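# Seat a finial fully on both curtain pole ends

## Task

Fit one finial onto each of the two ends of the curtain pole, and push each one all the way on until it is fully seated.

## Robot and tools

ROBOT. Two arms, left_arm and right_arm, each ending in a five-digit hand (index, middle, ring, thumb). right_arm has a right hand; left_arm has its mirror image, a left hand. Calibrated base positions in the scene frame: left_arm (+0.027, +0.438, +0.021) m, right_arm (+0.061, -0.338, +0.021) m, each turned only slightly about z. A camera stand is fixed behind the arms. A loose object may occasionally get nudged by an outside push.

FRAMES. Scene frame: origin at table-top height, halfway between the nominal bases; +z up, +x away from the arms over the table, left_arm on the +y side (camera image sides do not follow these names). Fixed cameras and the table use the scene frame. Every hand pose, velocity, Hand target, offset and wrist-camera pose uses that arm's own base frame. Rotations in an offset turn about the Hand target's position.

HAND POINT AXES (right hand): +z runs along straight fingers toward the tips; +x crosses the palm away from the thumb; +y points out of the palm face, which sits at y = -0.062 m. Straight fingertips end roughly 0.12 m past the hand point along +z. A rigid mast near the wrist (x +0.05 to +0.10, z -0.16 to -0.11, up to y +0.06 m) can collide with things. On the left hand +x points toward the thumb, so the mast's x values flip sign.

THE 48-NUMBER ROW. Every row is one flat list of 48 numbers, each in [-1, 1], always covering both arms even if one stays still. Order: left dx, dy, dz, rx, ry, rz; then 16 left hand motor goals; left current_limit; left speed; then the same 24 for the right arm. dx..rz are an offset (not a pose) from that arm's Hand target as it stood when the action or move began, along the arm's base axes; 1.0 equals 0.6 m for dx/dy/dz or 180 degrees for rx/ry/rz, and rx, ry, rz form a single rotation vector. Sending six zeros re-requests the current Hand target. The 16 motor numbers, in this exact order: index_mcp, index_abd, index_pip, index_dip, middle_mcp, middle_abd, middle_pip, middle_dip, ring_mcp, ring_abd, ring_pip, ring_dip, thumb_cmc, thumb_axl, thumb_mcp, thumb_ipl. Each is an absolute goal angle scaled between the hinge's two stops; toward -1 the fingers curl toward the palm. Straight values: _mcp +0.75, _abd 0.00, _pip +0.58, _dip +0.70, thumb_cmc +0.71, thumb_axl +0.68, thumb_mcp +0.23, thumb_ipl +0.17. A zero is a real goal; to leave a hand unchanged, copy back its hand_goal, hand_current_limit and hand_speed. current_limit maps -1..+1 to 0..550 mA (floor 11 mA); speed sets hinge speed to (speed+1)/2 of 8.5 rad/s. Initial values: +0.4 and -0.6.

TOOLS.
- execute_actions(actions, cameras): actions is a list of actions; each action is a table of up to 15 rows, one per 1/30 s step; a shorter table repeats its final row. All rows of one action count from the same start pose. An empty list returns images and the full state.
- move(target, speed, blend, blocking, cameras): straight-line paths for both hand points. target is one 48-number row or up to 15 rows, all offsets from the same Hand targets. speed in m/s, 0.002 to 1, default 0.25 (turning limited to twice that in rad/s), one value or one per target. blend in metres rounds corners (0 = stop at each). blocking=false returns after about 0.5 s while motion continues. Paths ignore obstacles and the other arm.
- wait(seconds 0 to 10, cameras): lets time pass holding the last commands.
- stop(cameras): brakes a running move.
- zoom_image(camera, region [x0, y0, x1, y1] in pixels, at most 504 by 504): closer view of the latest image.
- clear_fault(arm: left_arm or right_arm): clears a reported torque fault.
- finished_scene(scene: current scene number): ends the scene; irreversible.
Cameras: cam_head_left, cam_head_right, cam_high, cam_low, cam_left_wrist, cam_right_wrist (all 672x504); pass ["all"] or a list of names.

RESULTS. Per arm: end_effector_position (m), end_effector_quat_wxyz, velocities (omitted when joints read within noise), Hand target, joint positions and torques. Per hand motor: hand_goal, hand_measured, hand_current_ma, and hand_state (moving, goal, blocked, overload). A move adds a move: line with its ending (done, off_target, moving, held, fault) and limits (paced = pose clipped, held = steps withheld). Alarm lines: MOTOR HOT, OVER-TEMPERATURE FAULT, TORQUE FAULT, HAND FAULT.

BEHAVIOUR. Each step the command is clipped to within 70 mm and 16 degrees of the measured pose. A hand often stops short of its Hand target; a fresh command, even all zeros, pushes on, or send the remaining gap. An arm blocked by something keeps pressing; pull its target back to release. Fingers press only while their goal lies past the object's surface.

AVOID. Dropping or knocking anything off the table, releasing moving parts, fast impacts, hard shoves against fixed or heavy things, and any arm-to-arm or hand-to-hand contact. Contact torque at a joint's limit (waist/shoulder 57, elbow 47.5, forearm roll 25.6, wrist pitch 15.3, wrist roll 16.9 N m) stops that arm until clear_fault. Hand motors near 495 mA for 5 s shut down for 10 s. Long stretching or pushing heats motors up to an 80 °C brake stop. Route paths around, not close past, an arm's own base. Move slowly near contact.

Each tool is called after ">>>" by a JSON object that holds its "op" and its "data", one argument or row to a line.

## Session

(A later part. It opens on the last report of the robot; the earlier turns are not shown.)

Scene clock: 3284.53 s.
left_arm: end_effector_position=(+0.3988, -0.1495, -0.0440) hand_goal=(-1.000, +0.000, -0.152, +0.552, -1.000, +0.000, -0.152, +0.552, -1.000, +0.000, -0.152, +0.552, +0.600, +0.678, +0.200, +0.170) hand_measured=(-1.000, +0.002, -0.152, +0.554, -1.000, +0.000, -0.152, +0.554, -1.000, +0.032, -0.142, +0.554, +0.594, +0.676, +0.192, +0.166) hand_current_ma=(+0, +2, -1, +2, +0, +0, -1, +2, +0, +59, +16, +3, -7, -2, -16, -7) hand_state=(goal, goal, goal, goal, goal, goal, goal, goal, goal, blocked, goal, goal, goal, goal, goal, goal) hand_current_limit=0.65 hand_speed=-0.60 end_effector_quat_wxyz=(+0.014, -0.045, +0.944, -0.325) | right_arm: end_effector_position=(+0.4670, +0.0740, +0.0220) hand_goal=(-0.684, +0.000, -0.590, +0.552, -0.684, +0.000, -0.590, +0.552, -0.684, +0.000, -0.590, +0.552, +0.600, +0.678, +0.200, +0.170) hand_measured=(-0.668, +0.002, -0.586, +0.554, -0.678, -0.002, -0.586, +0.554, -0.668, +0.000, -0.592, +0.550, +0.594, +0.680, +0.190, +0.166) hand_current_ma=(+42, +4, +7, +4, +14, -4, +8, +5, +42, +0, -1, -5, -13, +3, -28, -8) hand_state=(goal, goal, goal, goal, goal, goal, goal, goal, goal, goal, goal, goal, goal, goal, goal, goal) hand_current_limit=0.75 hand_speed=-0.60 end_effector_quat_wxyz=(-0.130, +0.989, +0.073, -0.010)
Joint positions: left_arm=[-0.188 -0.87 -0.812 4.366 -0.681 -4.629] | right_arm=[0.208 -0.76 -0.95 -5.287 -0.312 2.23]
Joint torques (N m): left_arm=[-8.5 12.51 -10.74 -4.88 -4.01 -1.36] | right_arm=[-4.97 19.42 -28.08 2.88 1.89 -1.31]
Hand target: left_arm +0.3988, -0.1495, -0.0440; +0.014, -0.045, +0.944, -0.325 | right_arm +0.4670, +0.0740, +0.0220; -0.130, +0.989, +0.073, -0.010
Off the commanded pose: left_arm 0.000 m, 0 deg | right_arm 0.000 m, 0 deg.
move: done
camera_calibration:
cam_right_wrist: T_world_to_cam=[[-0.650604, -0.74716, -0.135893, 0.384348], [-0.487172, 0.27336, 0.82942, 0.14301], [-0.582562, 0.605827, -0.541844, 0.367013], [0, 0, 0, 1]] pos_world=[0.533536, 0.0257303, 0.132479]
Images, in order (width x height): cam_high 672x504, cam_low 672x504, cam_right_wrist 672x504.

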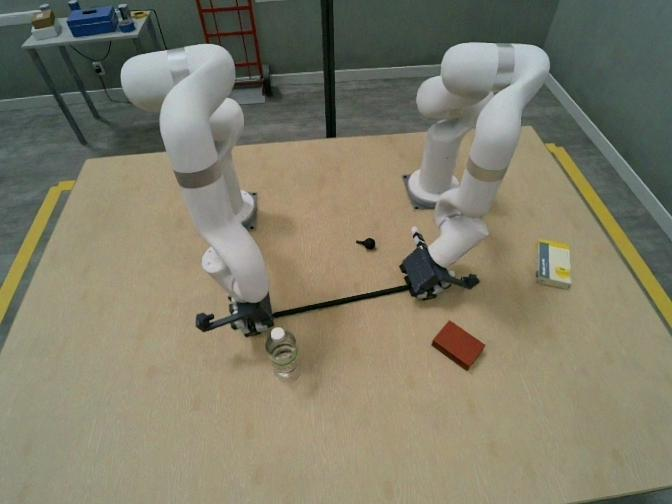

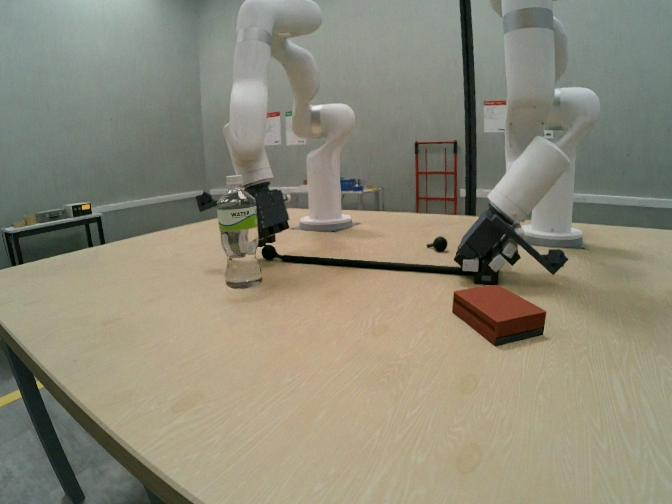

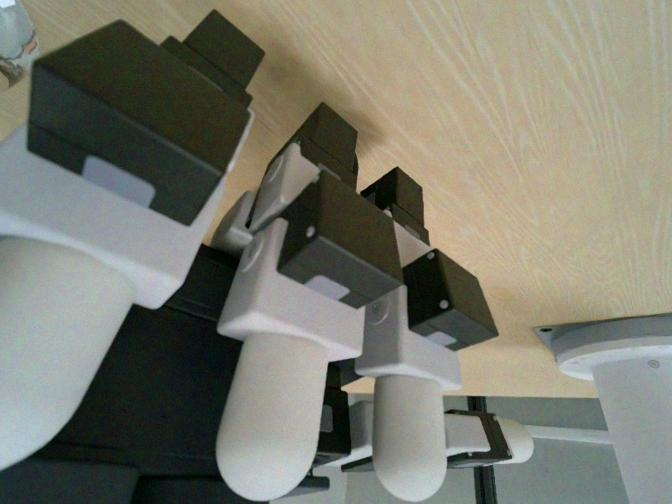

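>>> {"op": "execute_actions", "data": {
  "actions": []
}}

>>> {"op": "zoom_image", "data": {
  "camera": "cam_low",
  "region": [60, 220, 340, 320]
}}

Scene clock: 3327.53 s.
left_arm: end_effector_position=(+0.3988, -0.1495, -0.0440) hand_goal=(-1.000, +0.000, -0.152, +0.552, -1.000, +0.000, -0.152, +0.552, -1.000, +0.000, -0.152, +0.552, +0.600, +0.678, +0.200, +0.170) hand_measured=(-1.000, +0.002, -0.152, +0.554, -1.000, +0.000, -0.152, +0.554, -1.000, +0.032, -0.142, +0.554, +0.594, +0.676, +0.192, +0.166) hand_current_ma=(+0, +2, -1, +2, +0, +0, -1, +2, +0, +59, +16, +3, -7, -2, -16, -7) hand_state=(goal, goal, goal, goal, goal, goal, goal, goal, goal, blocked, goal, goal, goal, goal, goal, goal) hand_current_limit=0.65 hand_speed=-0.60 end_effector_quat_wxyz=(+0.014, -0.045, +0.944, -0.325) | right_arm: end_effector_position=(+0.4670, +0.0740, +0.0220) hand_goal=(-0.684, +0.000, -0.590, +0.552, -0.684, +0.000, -0.590, +0.552, -0.684, +0.000, -0.590, +0.552, +0.600, +0.678, +0.200, +0.170) hand_measured=(-0.668, +0.002, -0.586, +0.554, -0.678, -0.002, -0.586, +0.554, -0.668, +0.000, -0.592, +0.550, +0.594, +0.680, +0.190, +0.166) hand_current_ma=(+42, +4, +7, +4, +14, -4, +8, +5, +42, +0, -1, -5, -13, +3, -28, -8) hand_state=(goal, goal, goal, goal, goal, goal, goal, goal, goal, goal, goal, goal, goal, goal, goal, goal) hand_current_limit=0.75 hand_speed=-0.60 end_effector_quat_wxyz=(-0.130, +0.989, +0.073, -0.010)
Joint positions: left_arm=[-0.188 -0.87 -0.812 4.366 -0.681 -4.629] | right_arm=[0.208 -0.76 -0.95 -5.287 -0.312 2.23]
Joint velocities: within noise
Joint torques (N m): left_arm=[-9.67 11.19 -9.02 -4.63 -4.12 -0.83] | right_arm=[-4.88 17.8 -25.34 2.25 1.92 -1.3]
Hand target: left_arm +0.3988, -0.1495, -0.0440; +0.014, -0.045, +0.944, -0.325 | right_arm +0.4670, +0.0740, +0.0220; -0.130, +0.989, +0.073, -0.010
Off the commanded pose: left_arm 0.000 m, 0 deg | right_arm 0.000 m, 0 deg.
camera_calibration:
cam_left_wrist: T_world_to_cam=[[0.802298, -0.459321, 0.381237, -0.401308], [-0.433824, -0.00997858, 0.900942, 0.16372], [-0.410018, -0.888214, -0.20727, 0.144823], [0, 0, 0, 1]] pos_world=[0.452374, -0.0540614, 0.0355087]
cam_right_wrist: T_world_to_cam=[[-0.650604, -0.74716, -0.135893, 0.384348], [-0.487172, 0.27336, 0.82942, 0.14301], [-0.582562, 0.605827, -0.541844, 0.367013], [0, 0, 0, 1]] pos_world=[0.533536, 0.0257303, 0.132479]

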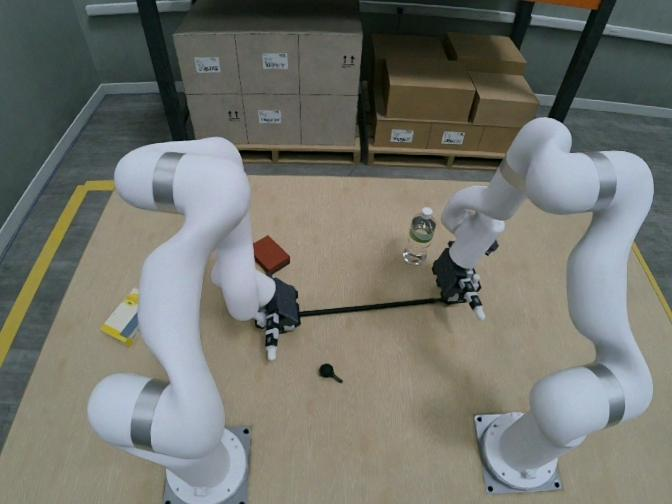

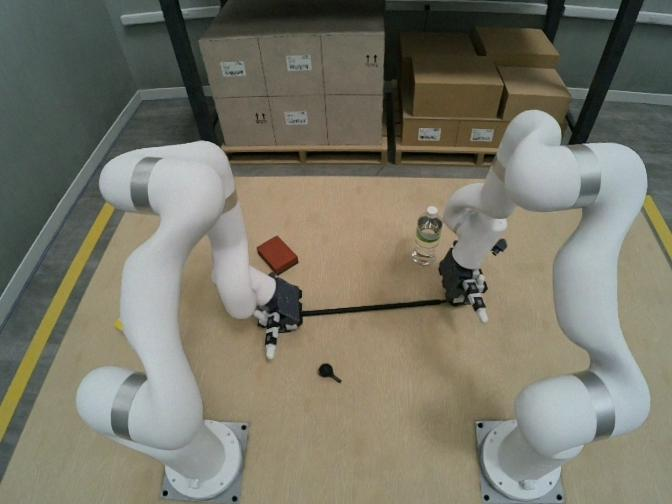

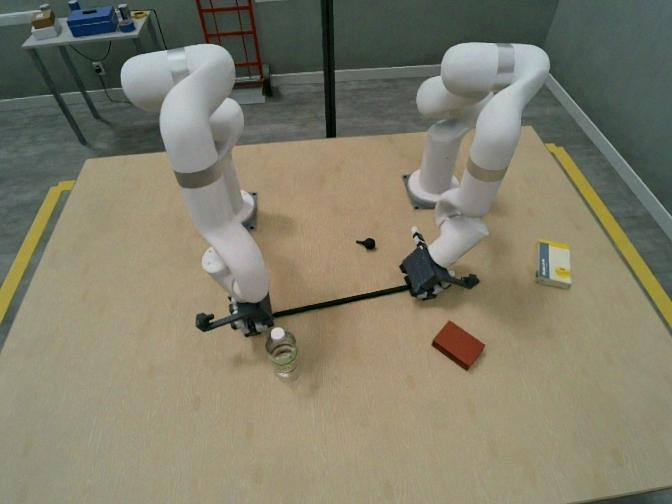

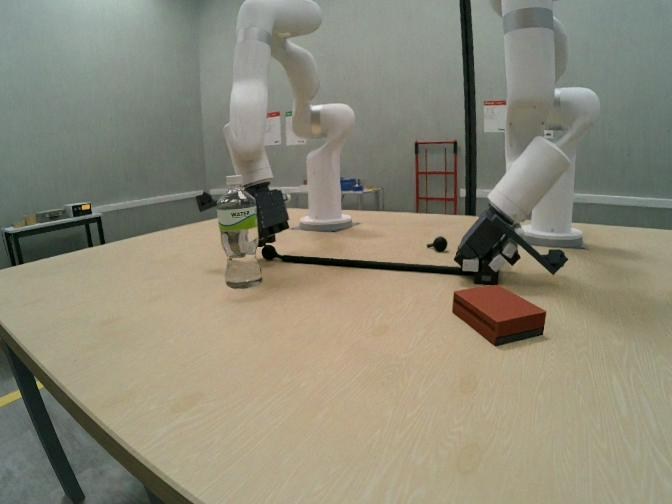

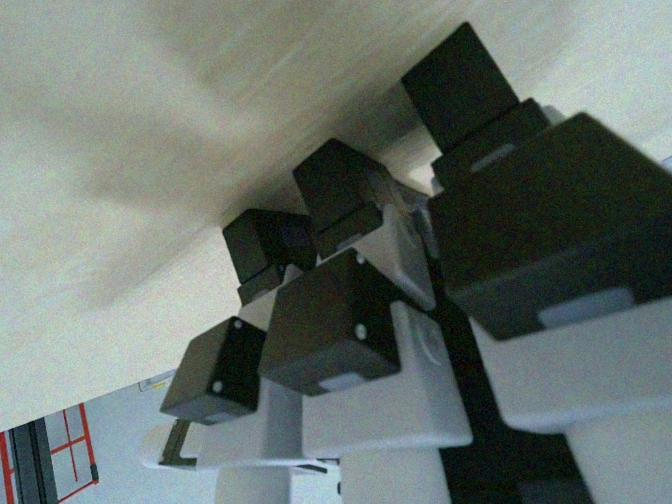

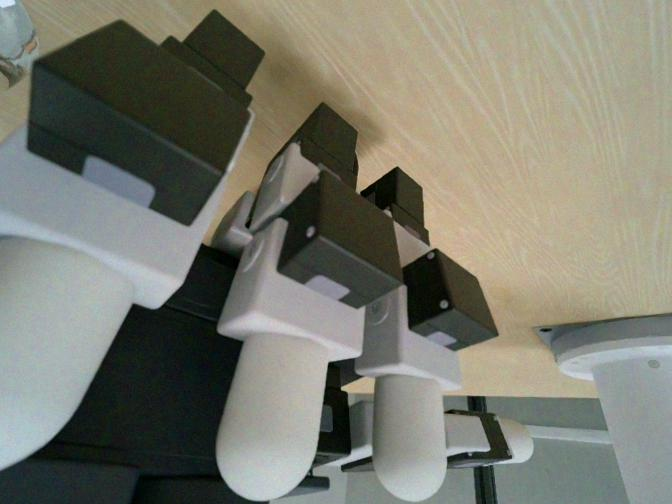

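Scaled by 1.800 from the camera's 672x504 image, which has a finer 960x720 frame.

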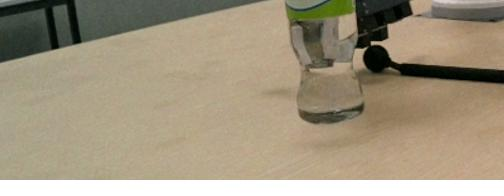

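>>> {"op": "move", "data": {
  "target": [0.00053,-0.00665,0,0,0,0,-1,0,-0.153,0.551,-1,0,-0.153,0.551,-1,0,-0.153,0.551,0.6,0.677,0.2,0.17,0.65,-0.6,0,0,-0.0283,0,0,0,-0.685,0,-0.591,0.551,-0.685,0,-0.591,0.551,-0.685,0,-0.591,0.551,0.6,0.677,0.2,0.17,0.75,-0.6],
  "speed": 0.012,
  "cameras": ["cam_low","cam_right_wrist"]
}}

>>> {"op": "zoom_image", "data": {
  "camera": "cam_low",
  "region": [255, 235, 315, 275]
}}

Scene clock: 3335.03 s.
left_arm: end_effector_position=(+0.3991, -0.1535, -0.0440) hand_goal=(-1.000, +0.000, -0.152, +0.552, -1.000, +0.000, -0.152, +0.552, -1.000, +0.000, -0.152, +0.552, +0.600, +0.678, +0.200, +0.170) hand_measured=(-1.000, +0.002, -0.152, +0.554, -1.000, +0.000, -0.152, +0.554, -1.000, +0.032, -0.142, +0.554, +0.594, +0.676, +0.192, +0.166) hand_current_ma=(+0, +2, -1, +2, +0, +0, -1, +2, +0, +59, +17, +3, -7, -2, -16, -7) hand_state=(goal, goal, goal, goal, goal, goal, goal, goal, goal, blocked, goal, goal, goal, goal, goal, goal) hand_current_limit=0.65 hand_speed=-0.60 end_effector_quat_wxyz=(+0.014, -0.045, +0.944, -0.325) | right_arm: end_effector_position=(+0.4681, +0.0742, +0.0065) hand_goal=(-0.684, +0.000, -0.590, +0.552, -0.684, +0.000, -0.590, +0.552, -0.684, +0.000, -0.590, +0.552, +0.600, +0.678, +0.200, +0.170) hand_measured=(-0.824, -0.006, -0.530, +0.572, -0.836, -0.002, -0.512, +0.586, -0.668, +0.000, -0.592, +0.550, +0.612, +0.676, +0.190, +0.166) hand_current_ma=(-481, -8, +200, +53, -481, -4, +281, +103, +41, +0, -1, -5, +27, -4, -27, -8) hand_state=(blocked, goal, blocked, goal, blocked, goal, blocked, blocked, goal, goal, goal, goal, goal, goal, goal, goal) hand_current_limit=0.75 hand_speed=-0.60 end_effector_quat_wxyz=(-0.130, +0.989, +0.073, -0.008)
Joint positions: left_arm=[-0.197 -0.871 -0.815 4.359 -0.681 -4.633] | right_arm=[0.208 -0.797 -0.962 -5.211 -0.298 2.151]
Joint torques (N m): left_arm=[-7.97 11.23 -10.19 -4.98 0.28 -1.7] | right_arm=[2.12 -20.08 1.84 1.84 4.15 -1.76]
Hand target: left_arm +0.3991, -0.1535, -0.0440; +0.014, -0.045, +0.944, -0.325 | right_arm +0.4670, +0.0740, +0.0050; -0.130, +0.989, +0.073, -0.010
Off the commanded pose: left_arm 0.000 m, 0 deg | right_arm 0.002 m, 0 deg.
move: done
camera_calibration:
cam_right_wrist: T_world_to_cam=[[-0.650201, -0.747073, -0.13828, 0.382846], [-0.489617, 0.272842, 0.82815, 0.157566], [-0.580959, 0.606168, -0.543182, 0.358305], [0, 0, 0, 1]] pos_world=[0.534235, 0.0258299, 0.117076]
Images, in order (width x height): cam_low 672x504, cam_right_wrist 672x504.

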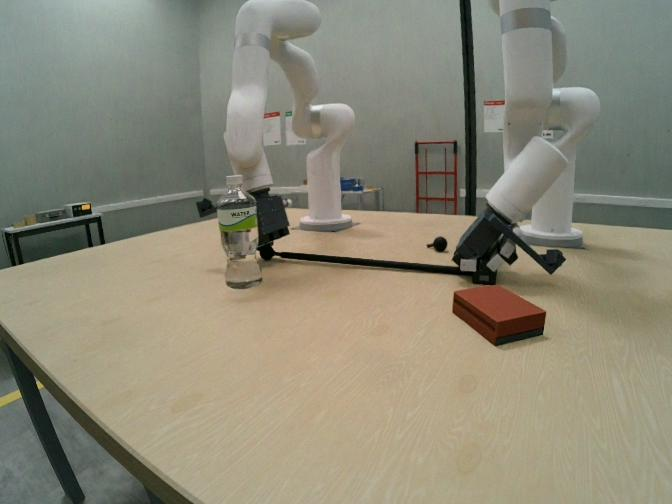

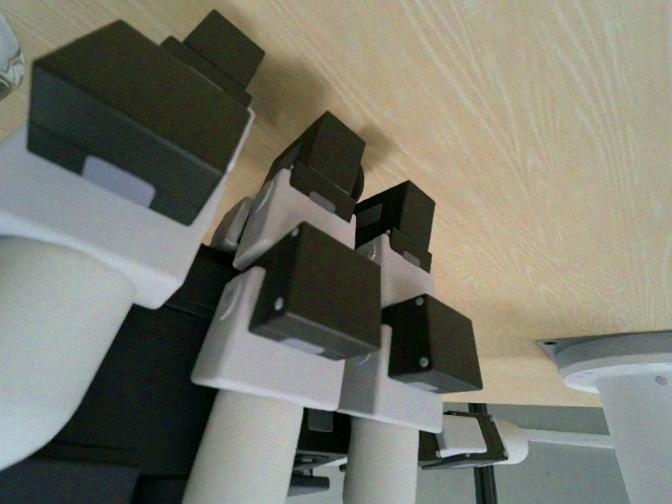

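Scaled by 8.400 from the camera's 672x504 image, which has a finer 960x720 frame.

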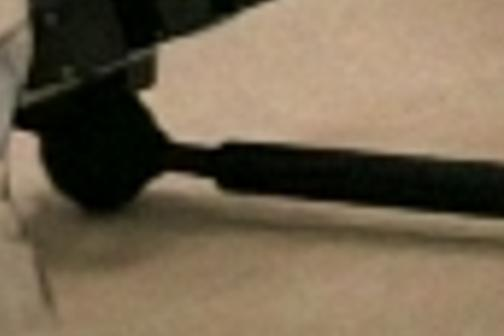

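>>> {"op": "move", "data": {
  "target": [0.0004,-0.005,0,0,0,0,-1,0,-0.153,0.551,-1,0,-0.153,0.551,-1,0,-0.153,0.551,0.6,0.677,0.2,0.17,0.65,-0.6,0.0003,-0.0017,0,0,0,0,-0.685,0,-0.591,0.551,-0.685,0,-0.591,0.551,-0.685,0,-0.591,0.551,0.6,0.677,0.2,0.17,0.75,-0.6],
  "speed": 0.01,
  "cameras": ["cam_low","cam_right_wrist"]
}}

>>> {"op": "zoom_image", "data": {
  "camera": "cam_low",
  "region": [255, 235, 315, 275]
}}

Scene clock: 3368.87 s.
left_arm: end_effector_position=(+0.3993, -0.1564, -0.0440) hand_goal=(-1.000, +0.000, -0.152, +0.552, -1.000, +0.000, -0.152, +0.552, -1.000, +0.000, -0.152, +0.552, +0.600, +0.678, +0.200, +0.170) hand_measured=(-1.000, +0.002, -0.152, +0.554, -1.000, +0.000, -0.152, +0.554, -1.000, +0.032, -0.142, +0.554, +0.594, +0.676, +0.192, +0.166) hand_current_ma=(+0, +2, -1, +2, +0, +0, -1, +2, +0, +59, +17, +3, -7, -2, -16, -7) hand_state=(goal, goal, goal, goal, goal, goal, goal, goal, goal, blocked, goal, goal, goal, goal, goal, goal) hand_current_limit=0.65 hand_speed=-0.60 end_effector_quat_wxyz=(+0.014, -0.045, +0.944, -0.325) | right_arm: end_effector_position=(+0.4682, +0.0731, +0.0064) hand_goal=(-0.684, +0.000, -0.590, +0.552, -0.684, +0.000, -0.590, +0.552, -0.684, +0.000, -0.590, +0.552, +0.600, +0.678, +0.200, +0.170) hand_measured=(-0.828, -0.006, -0.528, +0.572, -0.836, -0.002, -0.512, +0.586, -0.668, +0.000, -0.592, +0.550, +0.612, +0.676, +0.190, +0.166) hand_current_ma=(-481, -9, +209, +54, -481, -4, +282, +103, +41, +0, -1, -5, +30, -6, -27, -8) hand_state=(blocked, goal, blocked, blocked, blocked, goal, blocked, blocked, goal, goal, goal, goal, goal, goal, goal, goal) hand_current_limit=0.75 hand_speed=-0.60 end_effector_quat_wxyz=(-0.130, +0.989, +0.073, -0.008)
Joint positions: left_arm=[-0.204 -0.871 -0.817 4.354 -0.68 -4.635] | right_arm=[0.206 -0.797 -0.962 -5.212 -0.298 2.15]
Joint torques (N m): left_arm=[-12.1 12.94 -11.19 -5.18 -1.37 -1.65] | right_arm=[-2.49 -17.28 17.95 -3.13 1.97 -1.77]
Hand target: left_arm +0.3993, -0.1565, -0.0440; +0.014, -0.045, +0.944, -0.325 | right_arm +0.4672, +0.0729, +0.0050; -0.130, +0.989, +0.073, -0.010
Off the commanded pose: left_arm 0.000 m, 0 deg | right_arm 0.002 m, 0 deg.
move: done
camera_calibration:
cam_right_wrist: T_world_to_cam=[[-0.650206, -0.747099, -0.138111, 0.382199], [-0.489641, 0.27306, 0.828064, 0.158037], [-0.580933, 0.606037, -0.543356, 0.358983], [0, 0, 0, 1]] pos_world=[0.534435, 0.0248301, 0.116976]
Images, in order (width x height): cam_low 672x504, cam_right_wrist 672x504.

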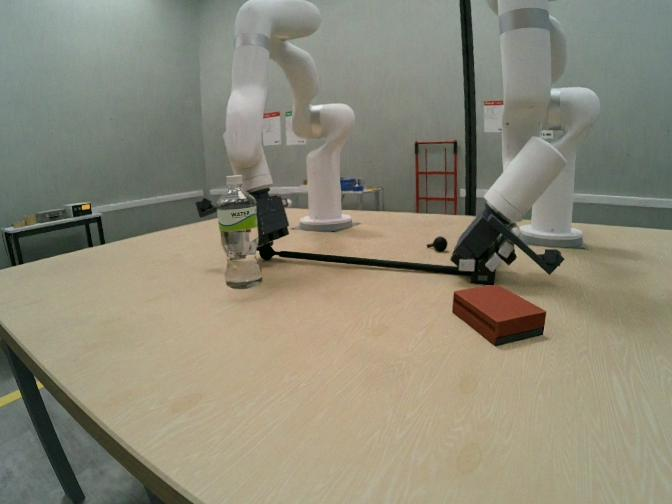

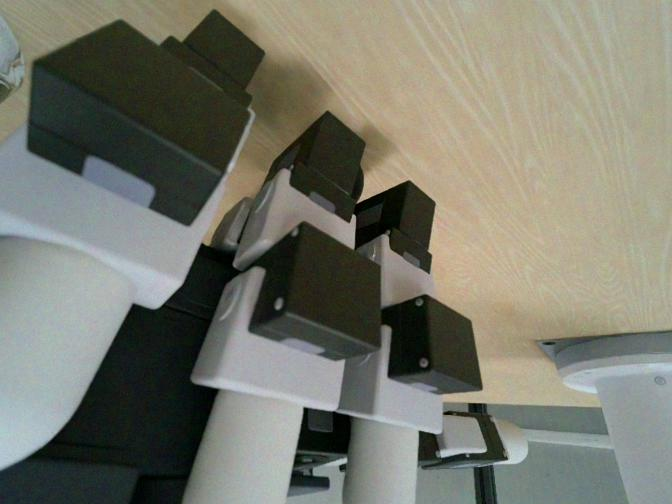

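Scaled by 8.400 from the camera's 672x504 image, which has a finer 960x720 frame.

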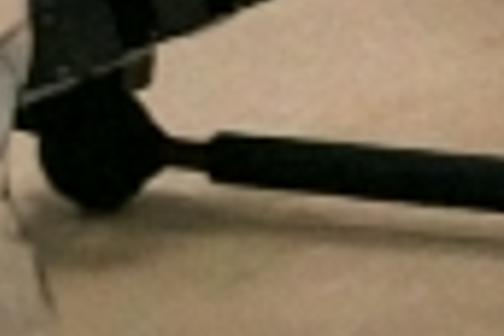

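>>> {"op": "move", "data": {
  "target": [0.00053,-0.00665,0,0,0,0,-1,0,-0.153,0.551,-1,0,-0.153,0.551,-1,0,-0.153,0.551,0.6,0.677,0.2,0.17,0.65,-0.6,0,0,0,0,0,0,-0.685,0,-0.591,0.551,-0.685,0,-0.591,0.551,-0.685,0,-0.591,0.551,0.6,0.677,0.2,0.17,0.75,-0.6],
  "speed": 0.01,
  "cameras": ["cam_low","cam_right_wrist"]
}}

>>> {"op": "zoom_image", "data": {
  "camera": "cam_low",
  "region": [255, 235, 315, 275]
}}

>>> {"op": "zoom_image", "data": {
  "camera": "cam_low",
  "region": [420, 235, 540, 315]
}}

Scene clock: 3380.97 s.
left_arm: end_effector_position=(+0.3997, -0.1600, -0.0440) hand_goal=(-1.000, +0.000, -0.152, +0.552, -1.000, +0.000, -0.152, +0.552, -1.000, +0.000, -0.152, +0.552, +0.600, +0.678, +0.200, +0.170) hand_measured=(-1.002, +0.002, -0.152, +0.554, -1.002, +0.000, -0.152, +0.554, -1.002, +0.032, -0.140, +0.556, +0.594, +0.676, +0.192, +0.166) hand_current_ma=(-1, +2, -1, +2, -3, +0, -1, +2, -1, +59, +19, +4, -7, -2, -16, -7) hand_state=(goal, goal, goal, goal, goal, goal, goal, goal, goal, blocked, goal, goal, goal, goal, goal, goal) hand_current_limit=0.65 hand_speed=-0.60 end_effector_quat_wxyz=(+0.014, -0.045, +0.945, -0.325) | right_arm: end_effector_position=(+0.4680, +0.0730, +0.0061) hand_goal=(-0.684, +0.000, -0.590, +0.552, -0.684, +0.000, -0.590, +0.552, -0.684, +0.000, -0.590, +0.552, +0.600, +0.678, +0.200, +0.170) hand_measured=(-0.846, -0.008, -0.516, +0.576, -0.844, -0.002, -0.502, +0.588, -0.668, +0.000, -0.592, +0.550, +0.616, +0.674, +0.190, +0.166) hand_current_ma=(-481, -15, +264, +67, -481, -4, +320, +108, +41, +0, -1, -5, +43, -9, -27, -8) hand_state=(blocked, goal, blocked, blocked, blocked, goal, blocked, blocked, goal, goal, goal, goal, goal, goal, goal, goal) hand_current_limit=0.75 hand_speed=-0.60 end_effector_quat_wxyz=(-0.130, +0.989, +0.073, -0.008)
Joint positions: left_arm=[-0.212 -0.872 -0.82 4.348 -0.68 -4.638] | right_arm=[0.205 -0.797 -0.962 -5.212 -0.298 2.15]
Joint torques (N m): left_arm=[-32.75 3.95 -20.24 -5.18 -12.47 -1.5] | right_arm=[9.97 -14.06 8.89 -1.13 -1.28 -0.54]
Hand target: left_arm +0.3997, -0.1605, -0.0440; +0.014, -0.045, +0.944, -0.325 | right_arm +0.4672, +0.0729, +0.0050; -0.130, +0.989, +0.073, -0.010
Off the commanded pose: left_arm 0.001 m, 0 deg | right_arm 0.001 m, 0 deg.
move: done
camera_calibration:
cam_right_wrist: T_world_to_cam=[[-0.650265, -0.747107, -0.137793, 0.382013], [-0.489173, 0.272985, 0.828366, 0.15798], [-0.581262, 0.606062, -0.542977, 0.358953], [0, 0, 0, 1]] pos_world=[0.534335, 0.02473, 0.116677]
Images, in order (width x height): cam_low 672x504, cam_right_wrist 672x504.

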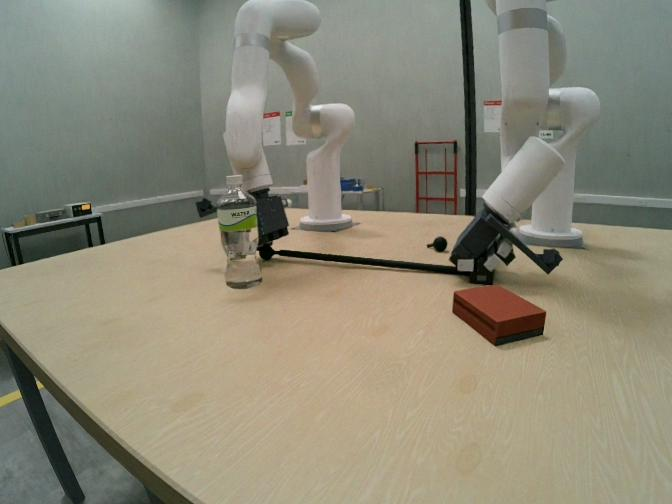

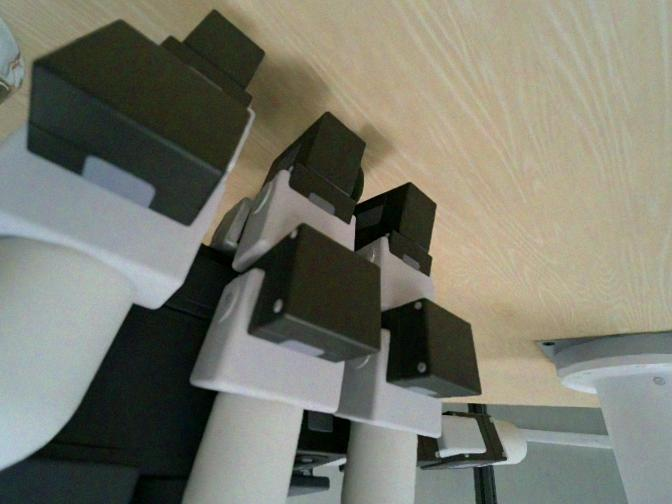

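Scaled by 8.400 from the camera's 672x504 image, which has a finer 960x720 frame.

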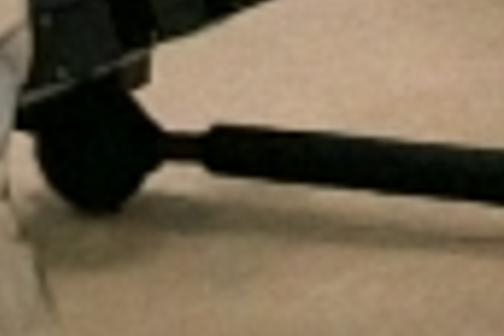

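Scaled by 4.200 from the camera's 672x504 image, which has a finer 960x720 frame.

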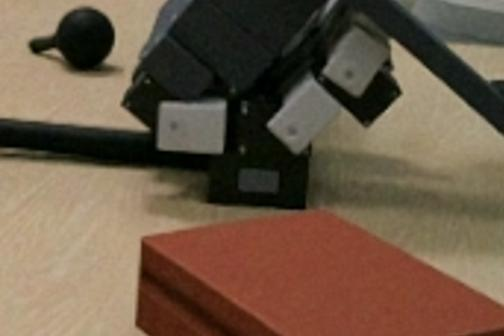

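>>> {"op": "move", "data": {
  "target": [0,0,0,0,0,0,-1,0,-0.153,0.551,-1,0,-0.153,0.551,-1,0,-0.153,0.551,0.6,0.677,0.2,0.17,0.65,-0.6,-0.0007,0.005,0,0,0,0,-0.685,0,-0.591,0.551,-0.685,0,-0.591,0.551,-0.685,0,-0.591,0.551,0.6,0.677,0.2,0.17,0.75,-0.6],
  "speed": 0.01,
  "cameras": ["cam_low"]
}}

>>> {"op": "zoom_image", "data": {
  "camera": "cam_low",
  "region": [255, 235, 315, 275]
}}

Scene clock: 3402.53 s.
left_arm: end_effector_position=(+0.3996, -0.1606, -0.0440) hand_goal=(-1.000, +0.000, -0.152, +0.552, -1.000, +0.000, -0.152, +0.552, -1.000, +0.000, -0.152, +0.552, +0.600, +0.678, +0.200, +0.170) hand_measured=(-1.002, +0.002, -0.152, +0.554, -1.002, +0.000, -0.152, +0.554, -1.002, +0.032, -0.140, +0.556, +0.594, +0.676, +0.192, +0.166) hand_current_ma=(-1, +2, +0, +2, -1, +0, -1, +2, -1, +58, +19, +4, -7, -2, -16, -6) hand_state=(goal, goal, goal, goal, goal, goal, goal, goal, goal, blocked, goal, goal, goal, goal, goal, goal) hand_current_limit=0.65 hand_speed=-0.60 end_effector_quat_wxyz=(+0.014, -0.045, +0.944, -0.325) | right_arm: end_effector_position=(+0.4676, +0.0761, +0.0062) hand_goal=(-0.684, +0.000, -0.590, +0.552, -0.684, +0.000, -0.590, +0.552, -0.684, +0.000, -0.590, +0.552, +0.600, +0.678, +0.200, +0.170) hand_measured=(-0.848, -0.008, -0.514, +0.576, -0.844, -0.002, -0.502, +0.588, -0.668, +0.000, -0.592, +0.550, +0.616, +0.674, +0.190, +0.166) hand_current_ma=(-481, -16, +273, +70, -481, -4, +321, +108, +41, +0, -1, -5, +45, -9, -27, -8) hand_state=(blocked, goal, blocked, blocked, blocked, goal, blocked, blocked, goal, goal, goal, goal, goal, goal, goal, goal) hand_current_limit=0.75 hand_speed=-0.60 end_effector_quat_wxyz=(-0.130, +0.989, +0.073, -0.008)
Joint positions: left_arm=[-0.213 -0.872 -0.82 4.348 -0.681 -4.639] | right_arm=[0.211 -0.797 -0.962 -5.209 -0.298 2.153]
Joint torques (N m): left_arm=[-13.1 27.46 -6.11 4.39 -5.51 0.69] | right_arm=[14.92 -15.01 2.02 2.92 0.18 1.94]
Hand target: left_arm +0.3997, -0.1605, -0.0440; +0.014, -0.045, +0.944, -0.325 | right_arm +0.4668, +0.0759, +0.0050; -0.130, +0.989, +0.073, -0.010
Off the commanded pose: left_arm 0.000 m, 0 deg | right_arm 0.001 m, 0 deg.
move: done
Images, in order (width x height): cam_low 672x504.

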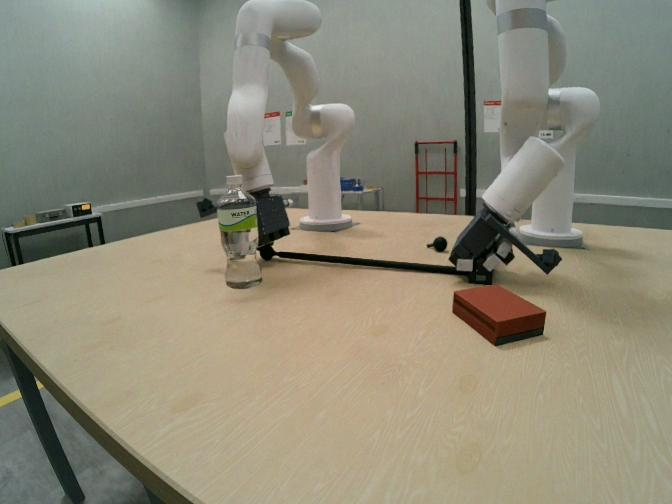

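Scaled by 8.400 from the camera's 672x504 image, which has a finer 960x720 frame.

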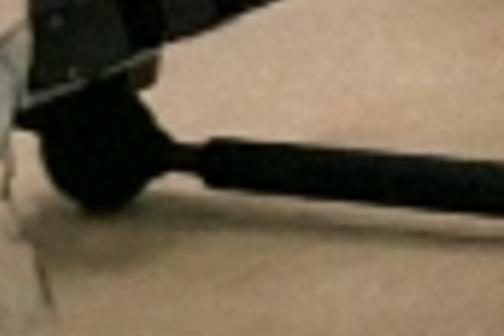

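>>> {"op": "move", "data": {
  "target": [0.0004,-0.005,0,0,0,0,-1,0,-0.153,0.551,-1,0,-0.153,0.551,-1,0,-0.153,0.551,0.6,0.677,0.2,0.17,0.65,-0.6,0,0,0,0,0,0,-0.685,0,-0.591,0.551,-0.685,0,-0.591,0.551,-0.685,0,-0.591,0.551,0.6,0.677,0.2,0.17,0.75,-0.6],
  "speed": 0.01,
  "cameras": ["cam_low"]
}}

>>> {"op": "zoom_image", "data": {
  "camera": "cam_low",
  "region": [255, 235, 315, 275]
}}

Scene clock: 3413.53 s.
left_arm: end_effector_position=(+0.3999, -0.1634, -0.0440) hand_goal=(-1.000, +0.000, -0.152, +0.552, -1.000, +0.000, -0.152, +0.552, -1.000, +0.000, -0.152, +0.552, +0.600, +0.678, +0.200, +0.170) hand_measured=(-1.002, +0.002, -0.152, +0.554, -1.002, +0.000, -0.152, +0.554, -1.002, +0.032, -0.140, +0.556, +0.594, +0.676, +0.192, +0.166) hand_current_ma=(-1, +2, +0, +2, -1, +0, -1, +2, -1, +58, +19, +4, -7, -2, -16, -6) hand_state=(goal, goal, goal, goal, goal, goal, goal, goal, goal, blocked, goal, goal, goal, goal, goal, goal) hand_current_limit=0.65 hand_speed=-0.60 end_effector_quat_wxyz=(+0.014, -0.045, +0.944, -0.325) | right_arm: end_effector_position=(+0.4677, +0.0761, +0.0062) hand_goal=(-0.684, +0.000, -0.590, +0.552, -0.684, +0.000, -0.590, +0.552, -0.684, +0.000, -0.590, +0.552, +0.600, +0.678, +0.200, +0.170) hand_measured=(-0.850, -0.010, -0.512, +0.578, -0.844, -0.002, -0.502, +0.588, -0.668, +0.000, -0.592, +0.550, +0.618, +0.674, +0.190, +0.166) hand_current_ma=(-481, -18, +282, +71, -481, -4, +321, +108, +41, +0, -1, -5, +47, -9, -27, -8) hand_state=(blocked, goal, blocked, blocked, blocked, goal, blocked, blocked, goal, goal, goal, goal, goal, goal, goal, goal) hand_current_limit=0.75 hand_speed=-0.60 end_effector_quat_wxyz=(-0.130, +0.989, +0.073, -0.008)
Joint positions: left_arm=[-0.22 -0.873 -0.822 4.343 -0.68 -4.641] | right_arm=[0.212 -0.798 -0.962 -5.209 -0.297 2.153]
Joint torques (N m): left_arm=[-18.08 9.87 -13.09 -4.09 -8.99 -1.72] | right_arm=[12.61 -14.09 4.27 2.93 -0.38 1.61]
Hand target: left_arm +0.3999, -0.1635, -0.0440; +0.014, -0.045, +0.944, -0.325 | right_arm +0.4668, +0.0759, +0.0050; -0.130, +0.989, +0.073, -0.010
Off the commanded pose: left_arm 0.000 m, 0 deg | right_arm 0.001 m, 0 deg.
move: done
Images, in order (width x height): cam_low 672x504.

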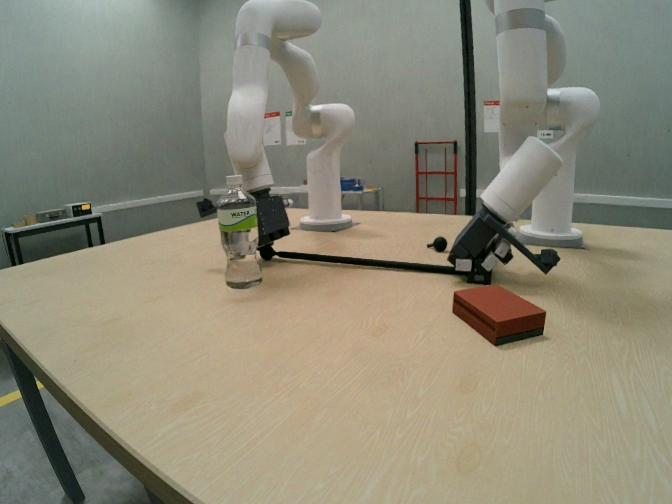

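Scaled by 8.400 from the camera's 672x504 image, which has a finer 960x720 frame.

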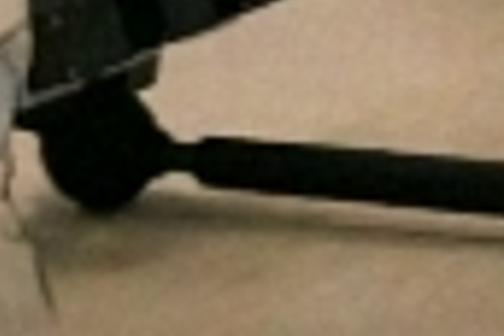

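>>> {"op": "move", "data": {
  "target": [0.0005,-0.0065,0,0,0,0,-1,0,-0.153,0.551,-1,0,-0.153,0.551,-1,0,-0.153,0.551,0.6,0.677,0.2,0.17,0.65,-0.6,0,0,0,0,0,0,-0.685,0,-0.591,0.551,-0.685,0,-0.591,0.551,-0.685,0,-0.591,0.551,0.6,0.677,0.2,0.17,0.75,-0.6],
  "speed": 0.01,
  "cameras": ["cam_low"]
}}

>>> {"op": "zoom_image", "data": {
  "camera": "cam_low",
  "region": [255, 235, 315, 275]
}}

Scene clock: 3420.77 s.
left_arm: end_effector_position=(+0.4002, -0.1674, -0.0440) hand_goal=(-1.000, +0.000, -0.152, +0.552, -1.000, +0.000, -0.152, +0.552, -1.000, +0.000, -0.152, +0.552, +0.600, +0.678, +0.200, +0.170) hand_measured=(-1.002, +0.002, -0.152, +0.554, -1.002, +0.000, -0.152, +0.554, -1.002, +0.032, -0.140, +0.556, +0.594, +0.676, +0.192, +0.166) hand_current_ma=(-1, +2, +0, +2, -1, +0, -1, +2, -1, +58, +19, +4, -7, -2, -16, -6) hand_state=(goal, goal, goal, goal, goal, goal, goal, goal, goal, blocked, goal, goal, goal, goal, goal, goal) hand_current_limit=0.65 hand_speed=-0.60 end_effector_quat_wxyz=(+0.014, -0.045, +0.944, -0.326) | right_arm: end_effector_position=(+0.4676, +0.0761, +0.0062) hand_goal=(-0.684, +0.000, -0.590, +0.552, -0.684, +0.000, -0.590, +0.552, -0.684, +0.000, -0.590, +0.552, +0.600, +0.678, +0.200, +0.170) hand_measured=(-0.850, -0.010, -0.512, +0.578, -0.844, -0.002, -0.502, +0.588, -0.668, +0.000, -0.592, +0.550, +0.618, +0.674, +0.190, +0.166) hand_current_ma=(-481, -18, +282, +71, -481, -4, +321, +108, +41, +0, -1, -5, +47, -9, -27, -8) hand_state=(blocked, goal, blocked, blocked, blocked, goal, blocked, blocked, goal, goal, goal, goal, goal, goal, goal, goal) hand_current_limit=0.75 hand_speed=-0.60 end_effector_quat_wxyz=(-0.130, +0.989, +0.073, -0.008)
Joint positions: left_arm=[-0.228 -0.874 -0.825 4.337 -0.68 -4.644] | right_arm=[0.212 -0.798 -0.962 -5.209 -0.297 2.153]
Joint torques (N m): left_arm=[-17.47 11.08 -13.27 -4 -4.95 -1.64] | right_arm=[4.36 -14.99 17.78 0.6 -3.92 1.63]
Hand target: left_arm +0.4002, -0.1674, -0.0440; +0.014, -0.045, +0.944, -0.325 | right_arm +0.4668, +0.0759, +0.0050; -0.130, +0.989, +0.073, -0.010
Off the commanded pose: left_arm 0.000 m, 0 deg | right_arm 0.001 m, 0 deg.
move: done
Images, in order (width x height): cam_low 672x504.

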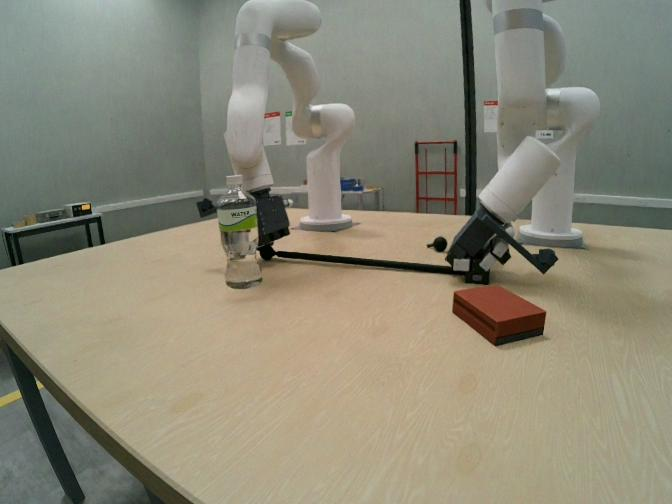

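Scaled by 8.400 from the camera's 672x504 image, which has a finer 960x720 frame.

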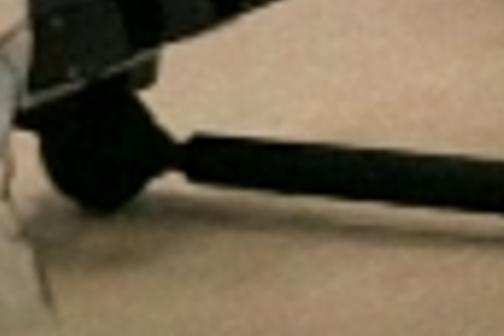

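>>> {"op": "move", "data": {
  "target": [0.0005,-0.0065,0,0,0,0,-1,0,-0.153,0.551,-1,0,-0.153,0.551,-1,0,-0.153,0.551,0.6,0.677,0.2,0.17,0.65,-0.6,0,0,0,0,0,0,-0.685,0,-0.591,0.551,-0.685,0,-0.591,0.551,-0.685,0,-0.591,0.551,0.6,0.677,0.2,0.17,0.75,-0.6],
  "speed": 0.01,
  "cameras": ["cam_low"]
}}

>>> {"op": "zoom_image", "data": {
  "camera": "cam_low",
  "region": [255, 235, 315, 275]
}}

Scene clock: 3430.70 s.
left_arm: end_effector_position=(+0.4005, -0.1713, -0.0440) hand_goal=(-1.000, +0.000, -0.152, +0.552, -1.000, +0.000, -0.152, +0.552, -1.000, +0.000, -0.152, +0.552, +0.600, +0.678, +0.200, +0.170) hand_measured=(-1.002, +0.002, -0.152, +0.554, -1.002, +0.000, -0.152, +0.554, -1.002, +0.032, -0.140, +0.556, +0.594, +0.676, +0.192, +0.166) hand_current_ma=(-1, +2, +0, +2, -1, +0, -1, +2, -1, +58, +19, +4, -7, -2, -16, -6) hand_state=(goal, goal, goal, goal, goal, goal, goal, goal, goal, blocked, goal, goal, goal, goal, goal, goal) hand_current_limit=0.65 hand_speed=-0.60 end_effector_quat_wxyz=(+0.014, -0.045, +0.944, -0.325) | right_arm: end_effector_position=(+0.4676, +0.0761, +0.0062) hand_goal=(-0.684, +0.000, -0.590, +0.552, -0.684, +0.000, -0.590, +0.552, -0.684, +0.000, -0.590, +0.552, +0.600, +0.678, +0.200, +0.170) hand_measured=(-0.850, -0.010, -0.512, +0.578, -0.844, -0.002, -0.502, +0.588, -0.668, +0.000, -0.592, +0.550, +0.618, +0.674, +0.190, +0.166) hand_current_ma=(-481, -18, +282, +71, -481, -4, +321, +108, +41, +0, -1, -5, +47, -9, -27, -8) hand_state=(blocked, goal, blocked, blocked, blocked, goal, blocked, blocked, goal, goal, goal, goal, goal, goal, goal, goal) hand_current_limit=0.75 hand_speed=-0.60 end_effector_quat_wxyz=(-0.130, +0.989, +0.073, -0.008)
Joint positions: left_arm=[-0.237 -0.875 -0.828 4.331 -0.679 -4.648] | right_arm=[0.212 -0.798 -0.962 -5.209 -0.298 2.153]
Joint torques (N m): left_arm=[-17.23 11.2 -13.05 -4.56 -4.1 -1.63] | right_arm=[13.39 -15.35 18.32 -1.29 -4.1 1.58]
Hand target: left_arm +0.4005, -0.1713, -0.0440; +0.014, -0.045, +0.944, -0.325 | right_arm +0.4668, +0.0759, +0.0050; -0.130, +0.989, +0.073, -0.010
Off the commanded pose: left_arm 0.000 m, 0 deg | right_arm 0.001 m, 0 deg.
move: done
Images, in order (width x height): cam_low 672x504.

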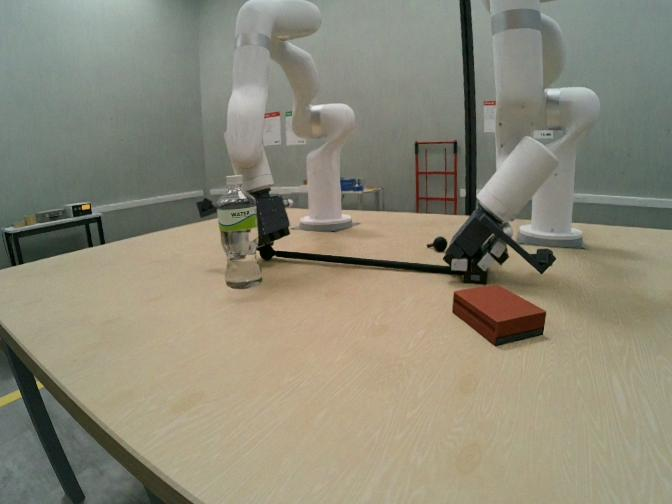

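Scaled by 8.400 from the camera's 672x504 image, which has a finer 960x720 frame.

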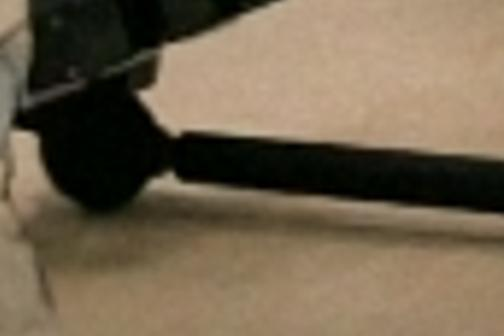

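>>> {"op": "move", "data": {
  "target": [0.0004,-0.005,0,0,0,0,-1,0,-0.153,0.551,-1,0,-0.153,0.551,-1,0,-0.153,0.551,0.6,0.677,0.2,0.17,0.65,-0.6,0,0,0,0,0,0,-0.685,0,-0.591,0.551,-0.685,0,-0.591,0.551,-0.685,0,-0.591,0.551,0.6,0.677,0.2,0.17,0.75,-0.6],
  "speed": 0.01,
  "cameras": ["cam_low"]
}}

>>> {"op": "zoom_image", "data": {
  "camera": "cam_low",
  "region": [255, 235, 315, 275]
}}

Scene clock: 3440.93 s.
left_arm: end_effector_position=(+0.4007, -0.1743, -0.0440) hand_goal=(-1.000, +0.000, -0.152, +0.552, -1.000, +0.000, -0.152, +0.552, -1.000, +0.000, -0.152, +0.552, +0.600, +0.678, +0.200, +0.170) hand_measured=(-1.002, +0.002, -0.152, +0.554, -1.002, +0.000, -0.152, +0.554, -1.002, +0.032, -0.140, +0.556, +0.594, +0.676, +0.192, +0.166) hand_current_ma=(-1, +2, +0, +2, -1, +0, -1, +2, -1, +58, +19, +4, -7, -2, -16, -6) hand_state=(goal, goal, goal, goal, goal, goal, goal, goal, goal, blocked, goal, goal, goal, goal, goal, goal) hand_current_limit=0.65 hand_speed=-0.60 end_effector_quat_wxyz=(+0.014, -0.045, +0.944, -0.325) | right_arm: end_effector_position=(+0.4676, +0.0761, +0.0062) hand_goal=(-0.684, +0.000, -0.590, +0.552, -0.684, +0.000, -0.590, +0.552, -0.684, +0.000, -0.590, +0.552, +0.600, +0.678, +0.200, +0.170) hand_measured=(-0.850, -0.010, -0.512, +0.578, -0.844, -0.002, -0.502, +0.588, -0.668, +0.000, -0.592, +0.550, +0.618, +0.674, +0.190, +0.166) hand_current_ma=(-481, -18, +282, +71, -481, -4, +321, +108, +41, +0, -1, -5, +47, -9, -27, -8) hand_state=(blocked, goal, blocked, blocked, blocked, goal, blocked, blocked, goal, goal, goal, goal, goal, goal, goal, goal) hand_current_limit=0.75 hand_speed=-0.60 end_effector_quat_wxyz=(-0.130, +0.989, +0.073, -0.008)
Joint positions: left_arm=[-0.244 -0.875 -0.831 4.327 -0.679 -4.651] | right_arm=[0.212 -0.798 -0.962 -5.209 -0.298 2.153]
Joint torques (N m): left_arm=[-17.11 10.12 -13.2 -4.48 -3.97 -1.78] | right_arm=[12.87 -14.56 18.26 -1.19 -4.08 1.5]
Hand target: left_arm +0.4007, -0.1743, -0.0440; +0.014, -0.045, +0.944, -0.325 | right_arm +0.4668, +0.0759, +0.0050; -0.130, +0.989, +0.073, -0.010
Off the commanded pose: left_arm 0.000 m, 0 deg | right_arm 0.001 m, 0 deg.
move: done
Images, in order (width x height): cam_low 672x504.

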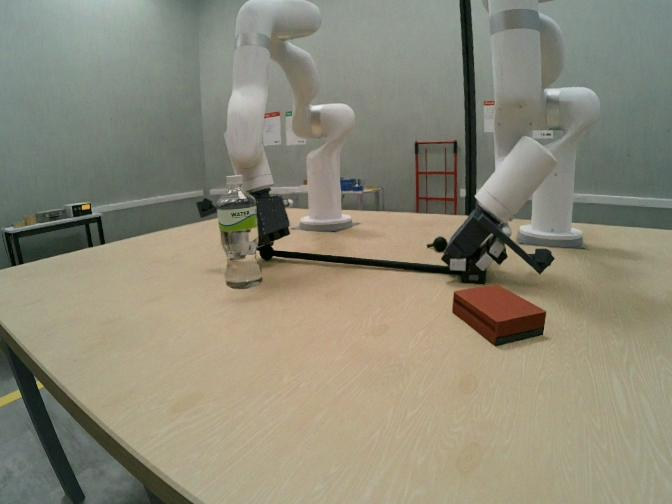

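Scaled by 8.400 from the camera's 672x504 image, which has a finer 960x720 frame.

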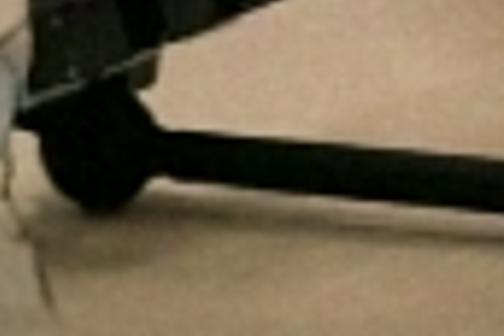

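>>> {"op": "move", "data": {
  "target": [0.00035,-0.0042,0,0,0,0,-1,0,-0.153,0.551,-1,0,-0.153,0.551,-1,0,-0.153,0.551,0.6,0.677,0.2,0.17,0.65,-0.6,0,0,0,0,0,0,-0.685,0,-0.591,0.551,-0.685,0,-0.591,0.551,-0.685,0,-0.591,0.551,0.6,0.677,0.2,0.17,0.75,-0.6],
  "speed": 0.01,
  "cameras": ["cam_low"]
}}

>>> {"op": "zoom_image", "data": {
  "camera": "cam_low",
  "region": [255, 235, 315, 275]
}}

Scene clock: 3448.97 s.
left_arm: end_effector_position=(+0.4009, -0.1767, -0.0440) hand_goal=(-1.000, +0.000, -0.152, +0.552, -1.000, +0.000, -0.152, +0.552, -1.000, +0.000, -0.152, +0.552, +0.600, +0.678, +0.200, +0.170) hand_measured=(-1.002, +0.002, -0.152, +0.554, -1.002, +0.000, -0.152, +0.554, -1.002, +0.032, -0.140, +0.556, +0.594, +0.676, +0.192, +0.166) hand_current_ma=(-1, +2, +0, +2, -1, +0, -1, +2, -1, +58, +19, +4, -7, -2, -16, -6) hand_state=(goal, goal, goal, goal, goal, goal, goal, goal, goal, blocked, goal, goal, goal, goal, goal, goal) hand_current_limit=0.65 hand_speed=-0.60 end_effector_quat_wxyz=(+0.014, -0.045, +0.944, -0.325) | right_arm: end_effector_position=(+0.4676, +0.0761, +0.0062) hand_goal=(-0.684, +0.000, -0.590, +0.552, -0.684, +0.000, -0.590, +0.552, -0.684, +0.000, -0.590, +0.552, +0.600, +0.678, +0.200, +0.170) hand_measured=(-0.850, -0.010, -0.512, +0.578, -0.844, -0.002, -0.502, +0.588, -0.668, +0.000, -0.592, +0.550, +0.618, +0.674, +0.190, +0.166) hand_current_ma=(-481, -18, +282, +71, -481, -4, +321, +108, +41, +0, -1, -5, +47, -9, -27, -8) hand_state=(blocked, goal, blocked, blocked, blocked, goal, blocked, blocked, goal, goal, goal, goal, goal, goal, goal, goal) hand_current_limit=0.75 hand_speed=-0.60 end_effector_quat_wxyz=(-0.130, +0.989, +0.073, -0.008)
Joint positions: left_arm=[-0.249 -0.876 -0.833 4.323 -0.678 -4.653] | right_arm=[0.212 -0.798 -0.962 -5.209 -0.298 2.153]
Joint torques (N m): left_arm=[-21.89 8.4 -15.79 -4.83 -6.39 -1.73] | right_arm=[13.46 -13.98 18.1 -1.46 -4.1 1.31]
Hand target: left_arm +0.4009, -0.1768, -0.0440; +0.014, -0.045, +0.944, -0.325 | right_arm +0.4668, +0.0759, +0.0050; -0.130, +0.989, +0.073, -0.010
Off the commanded pose: left_arm 0.000 m, 0 deg | right_arm 0.001 m, 0 deg.
move: done
Images, in order (width x height): cam_low 672x504.

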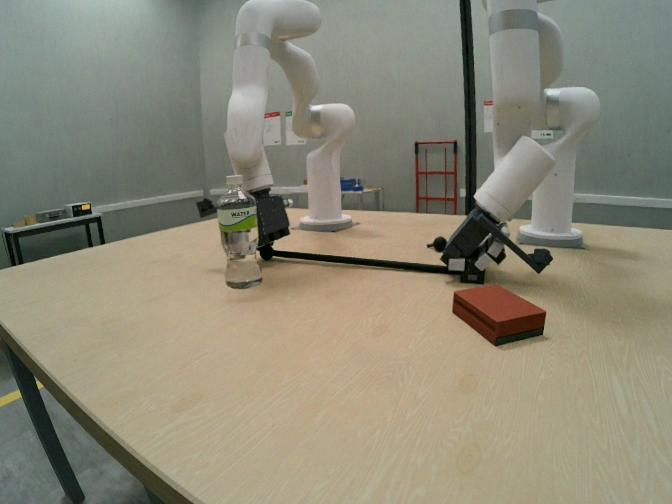

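Scaled by 8.400 from the camera's 672x504 image, which has a finer 960x720 frame.

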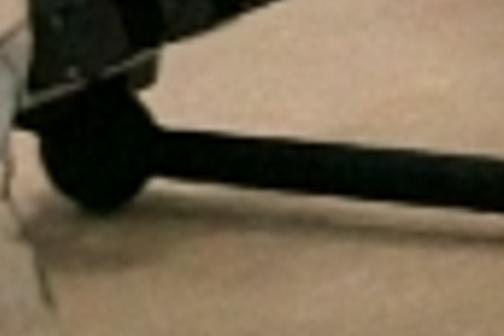

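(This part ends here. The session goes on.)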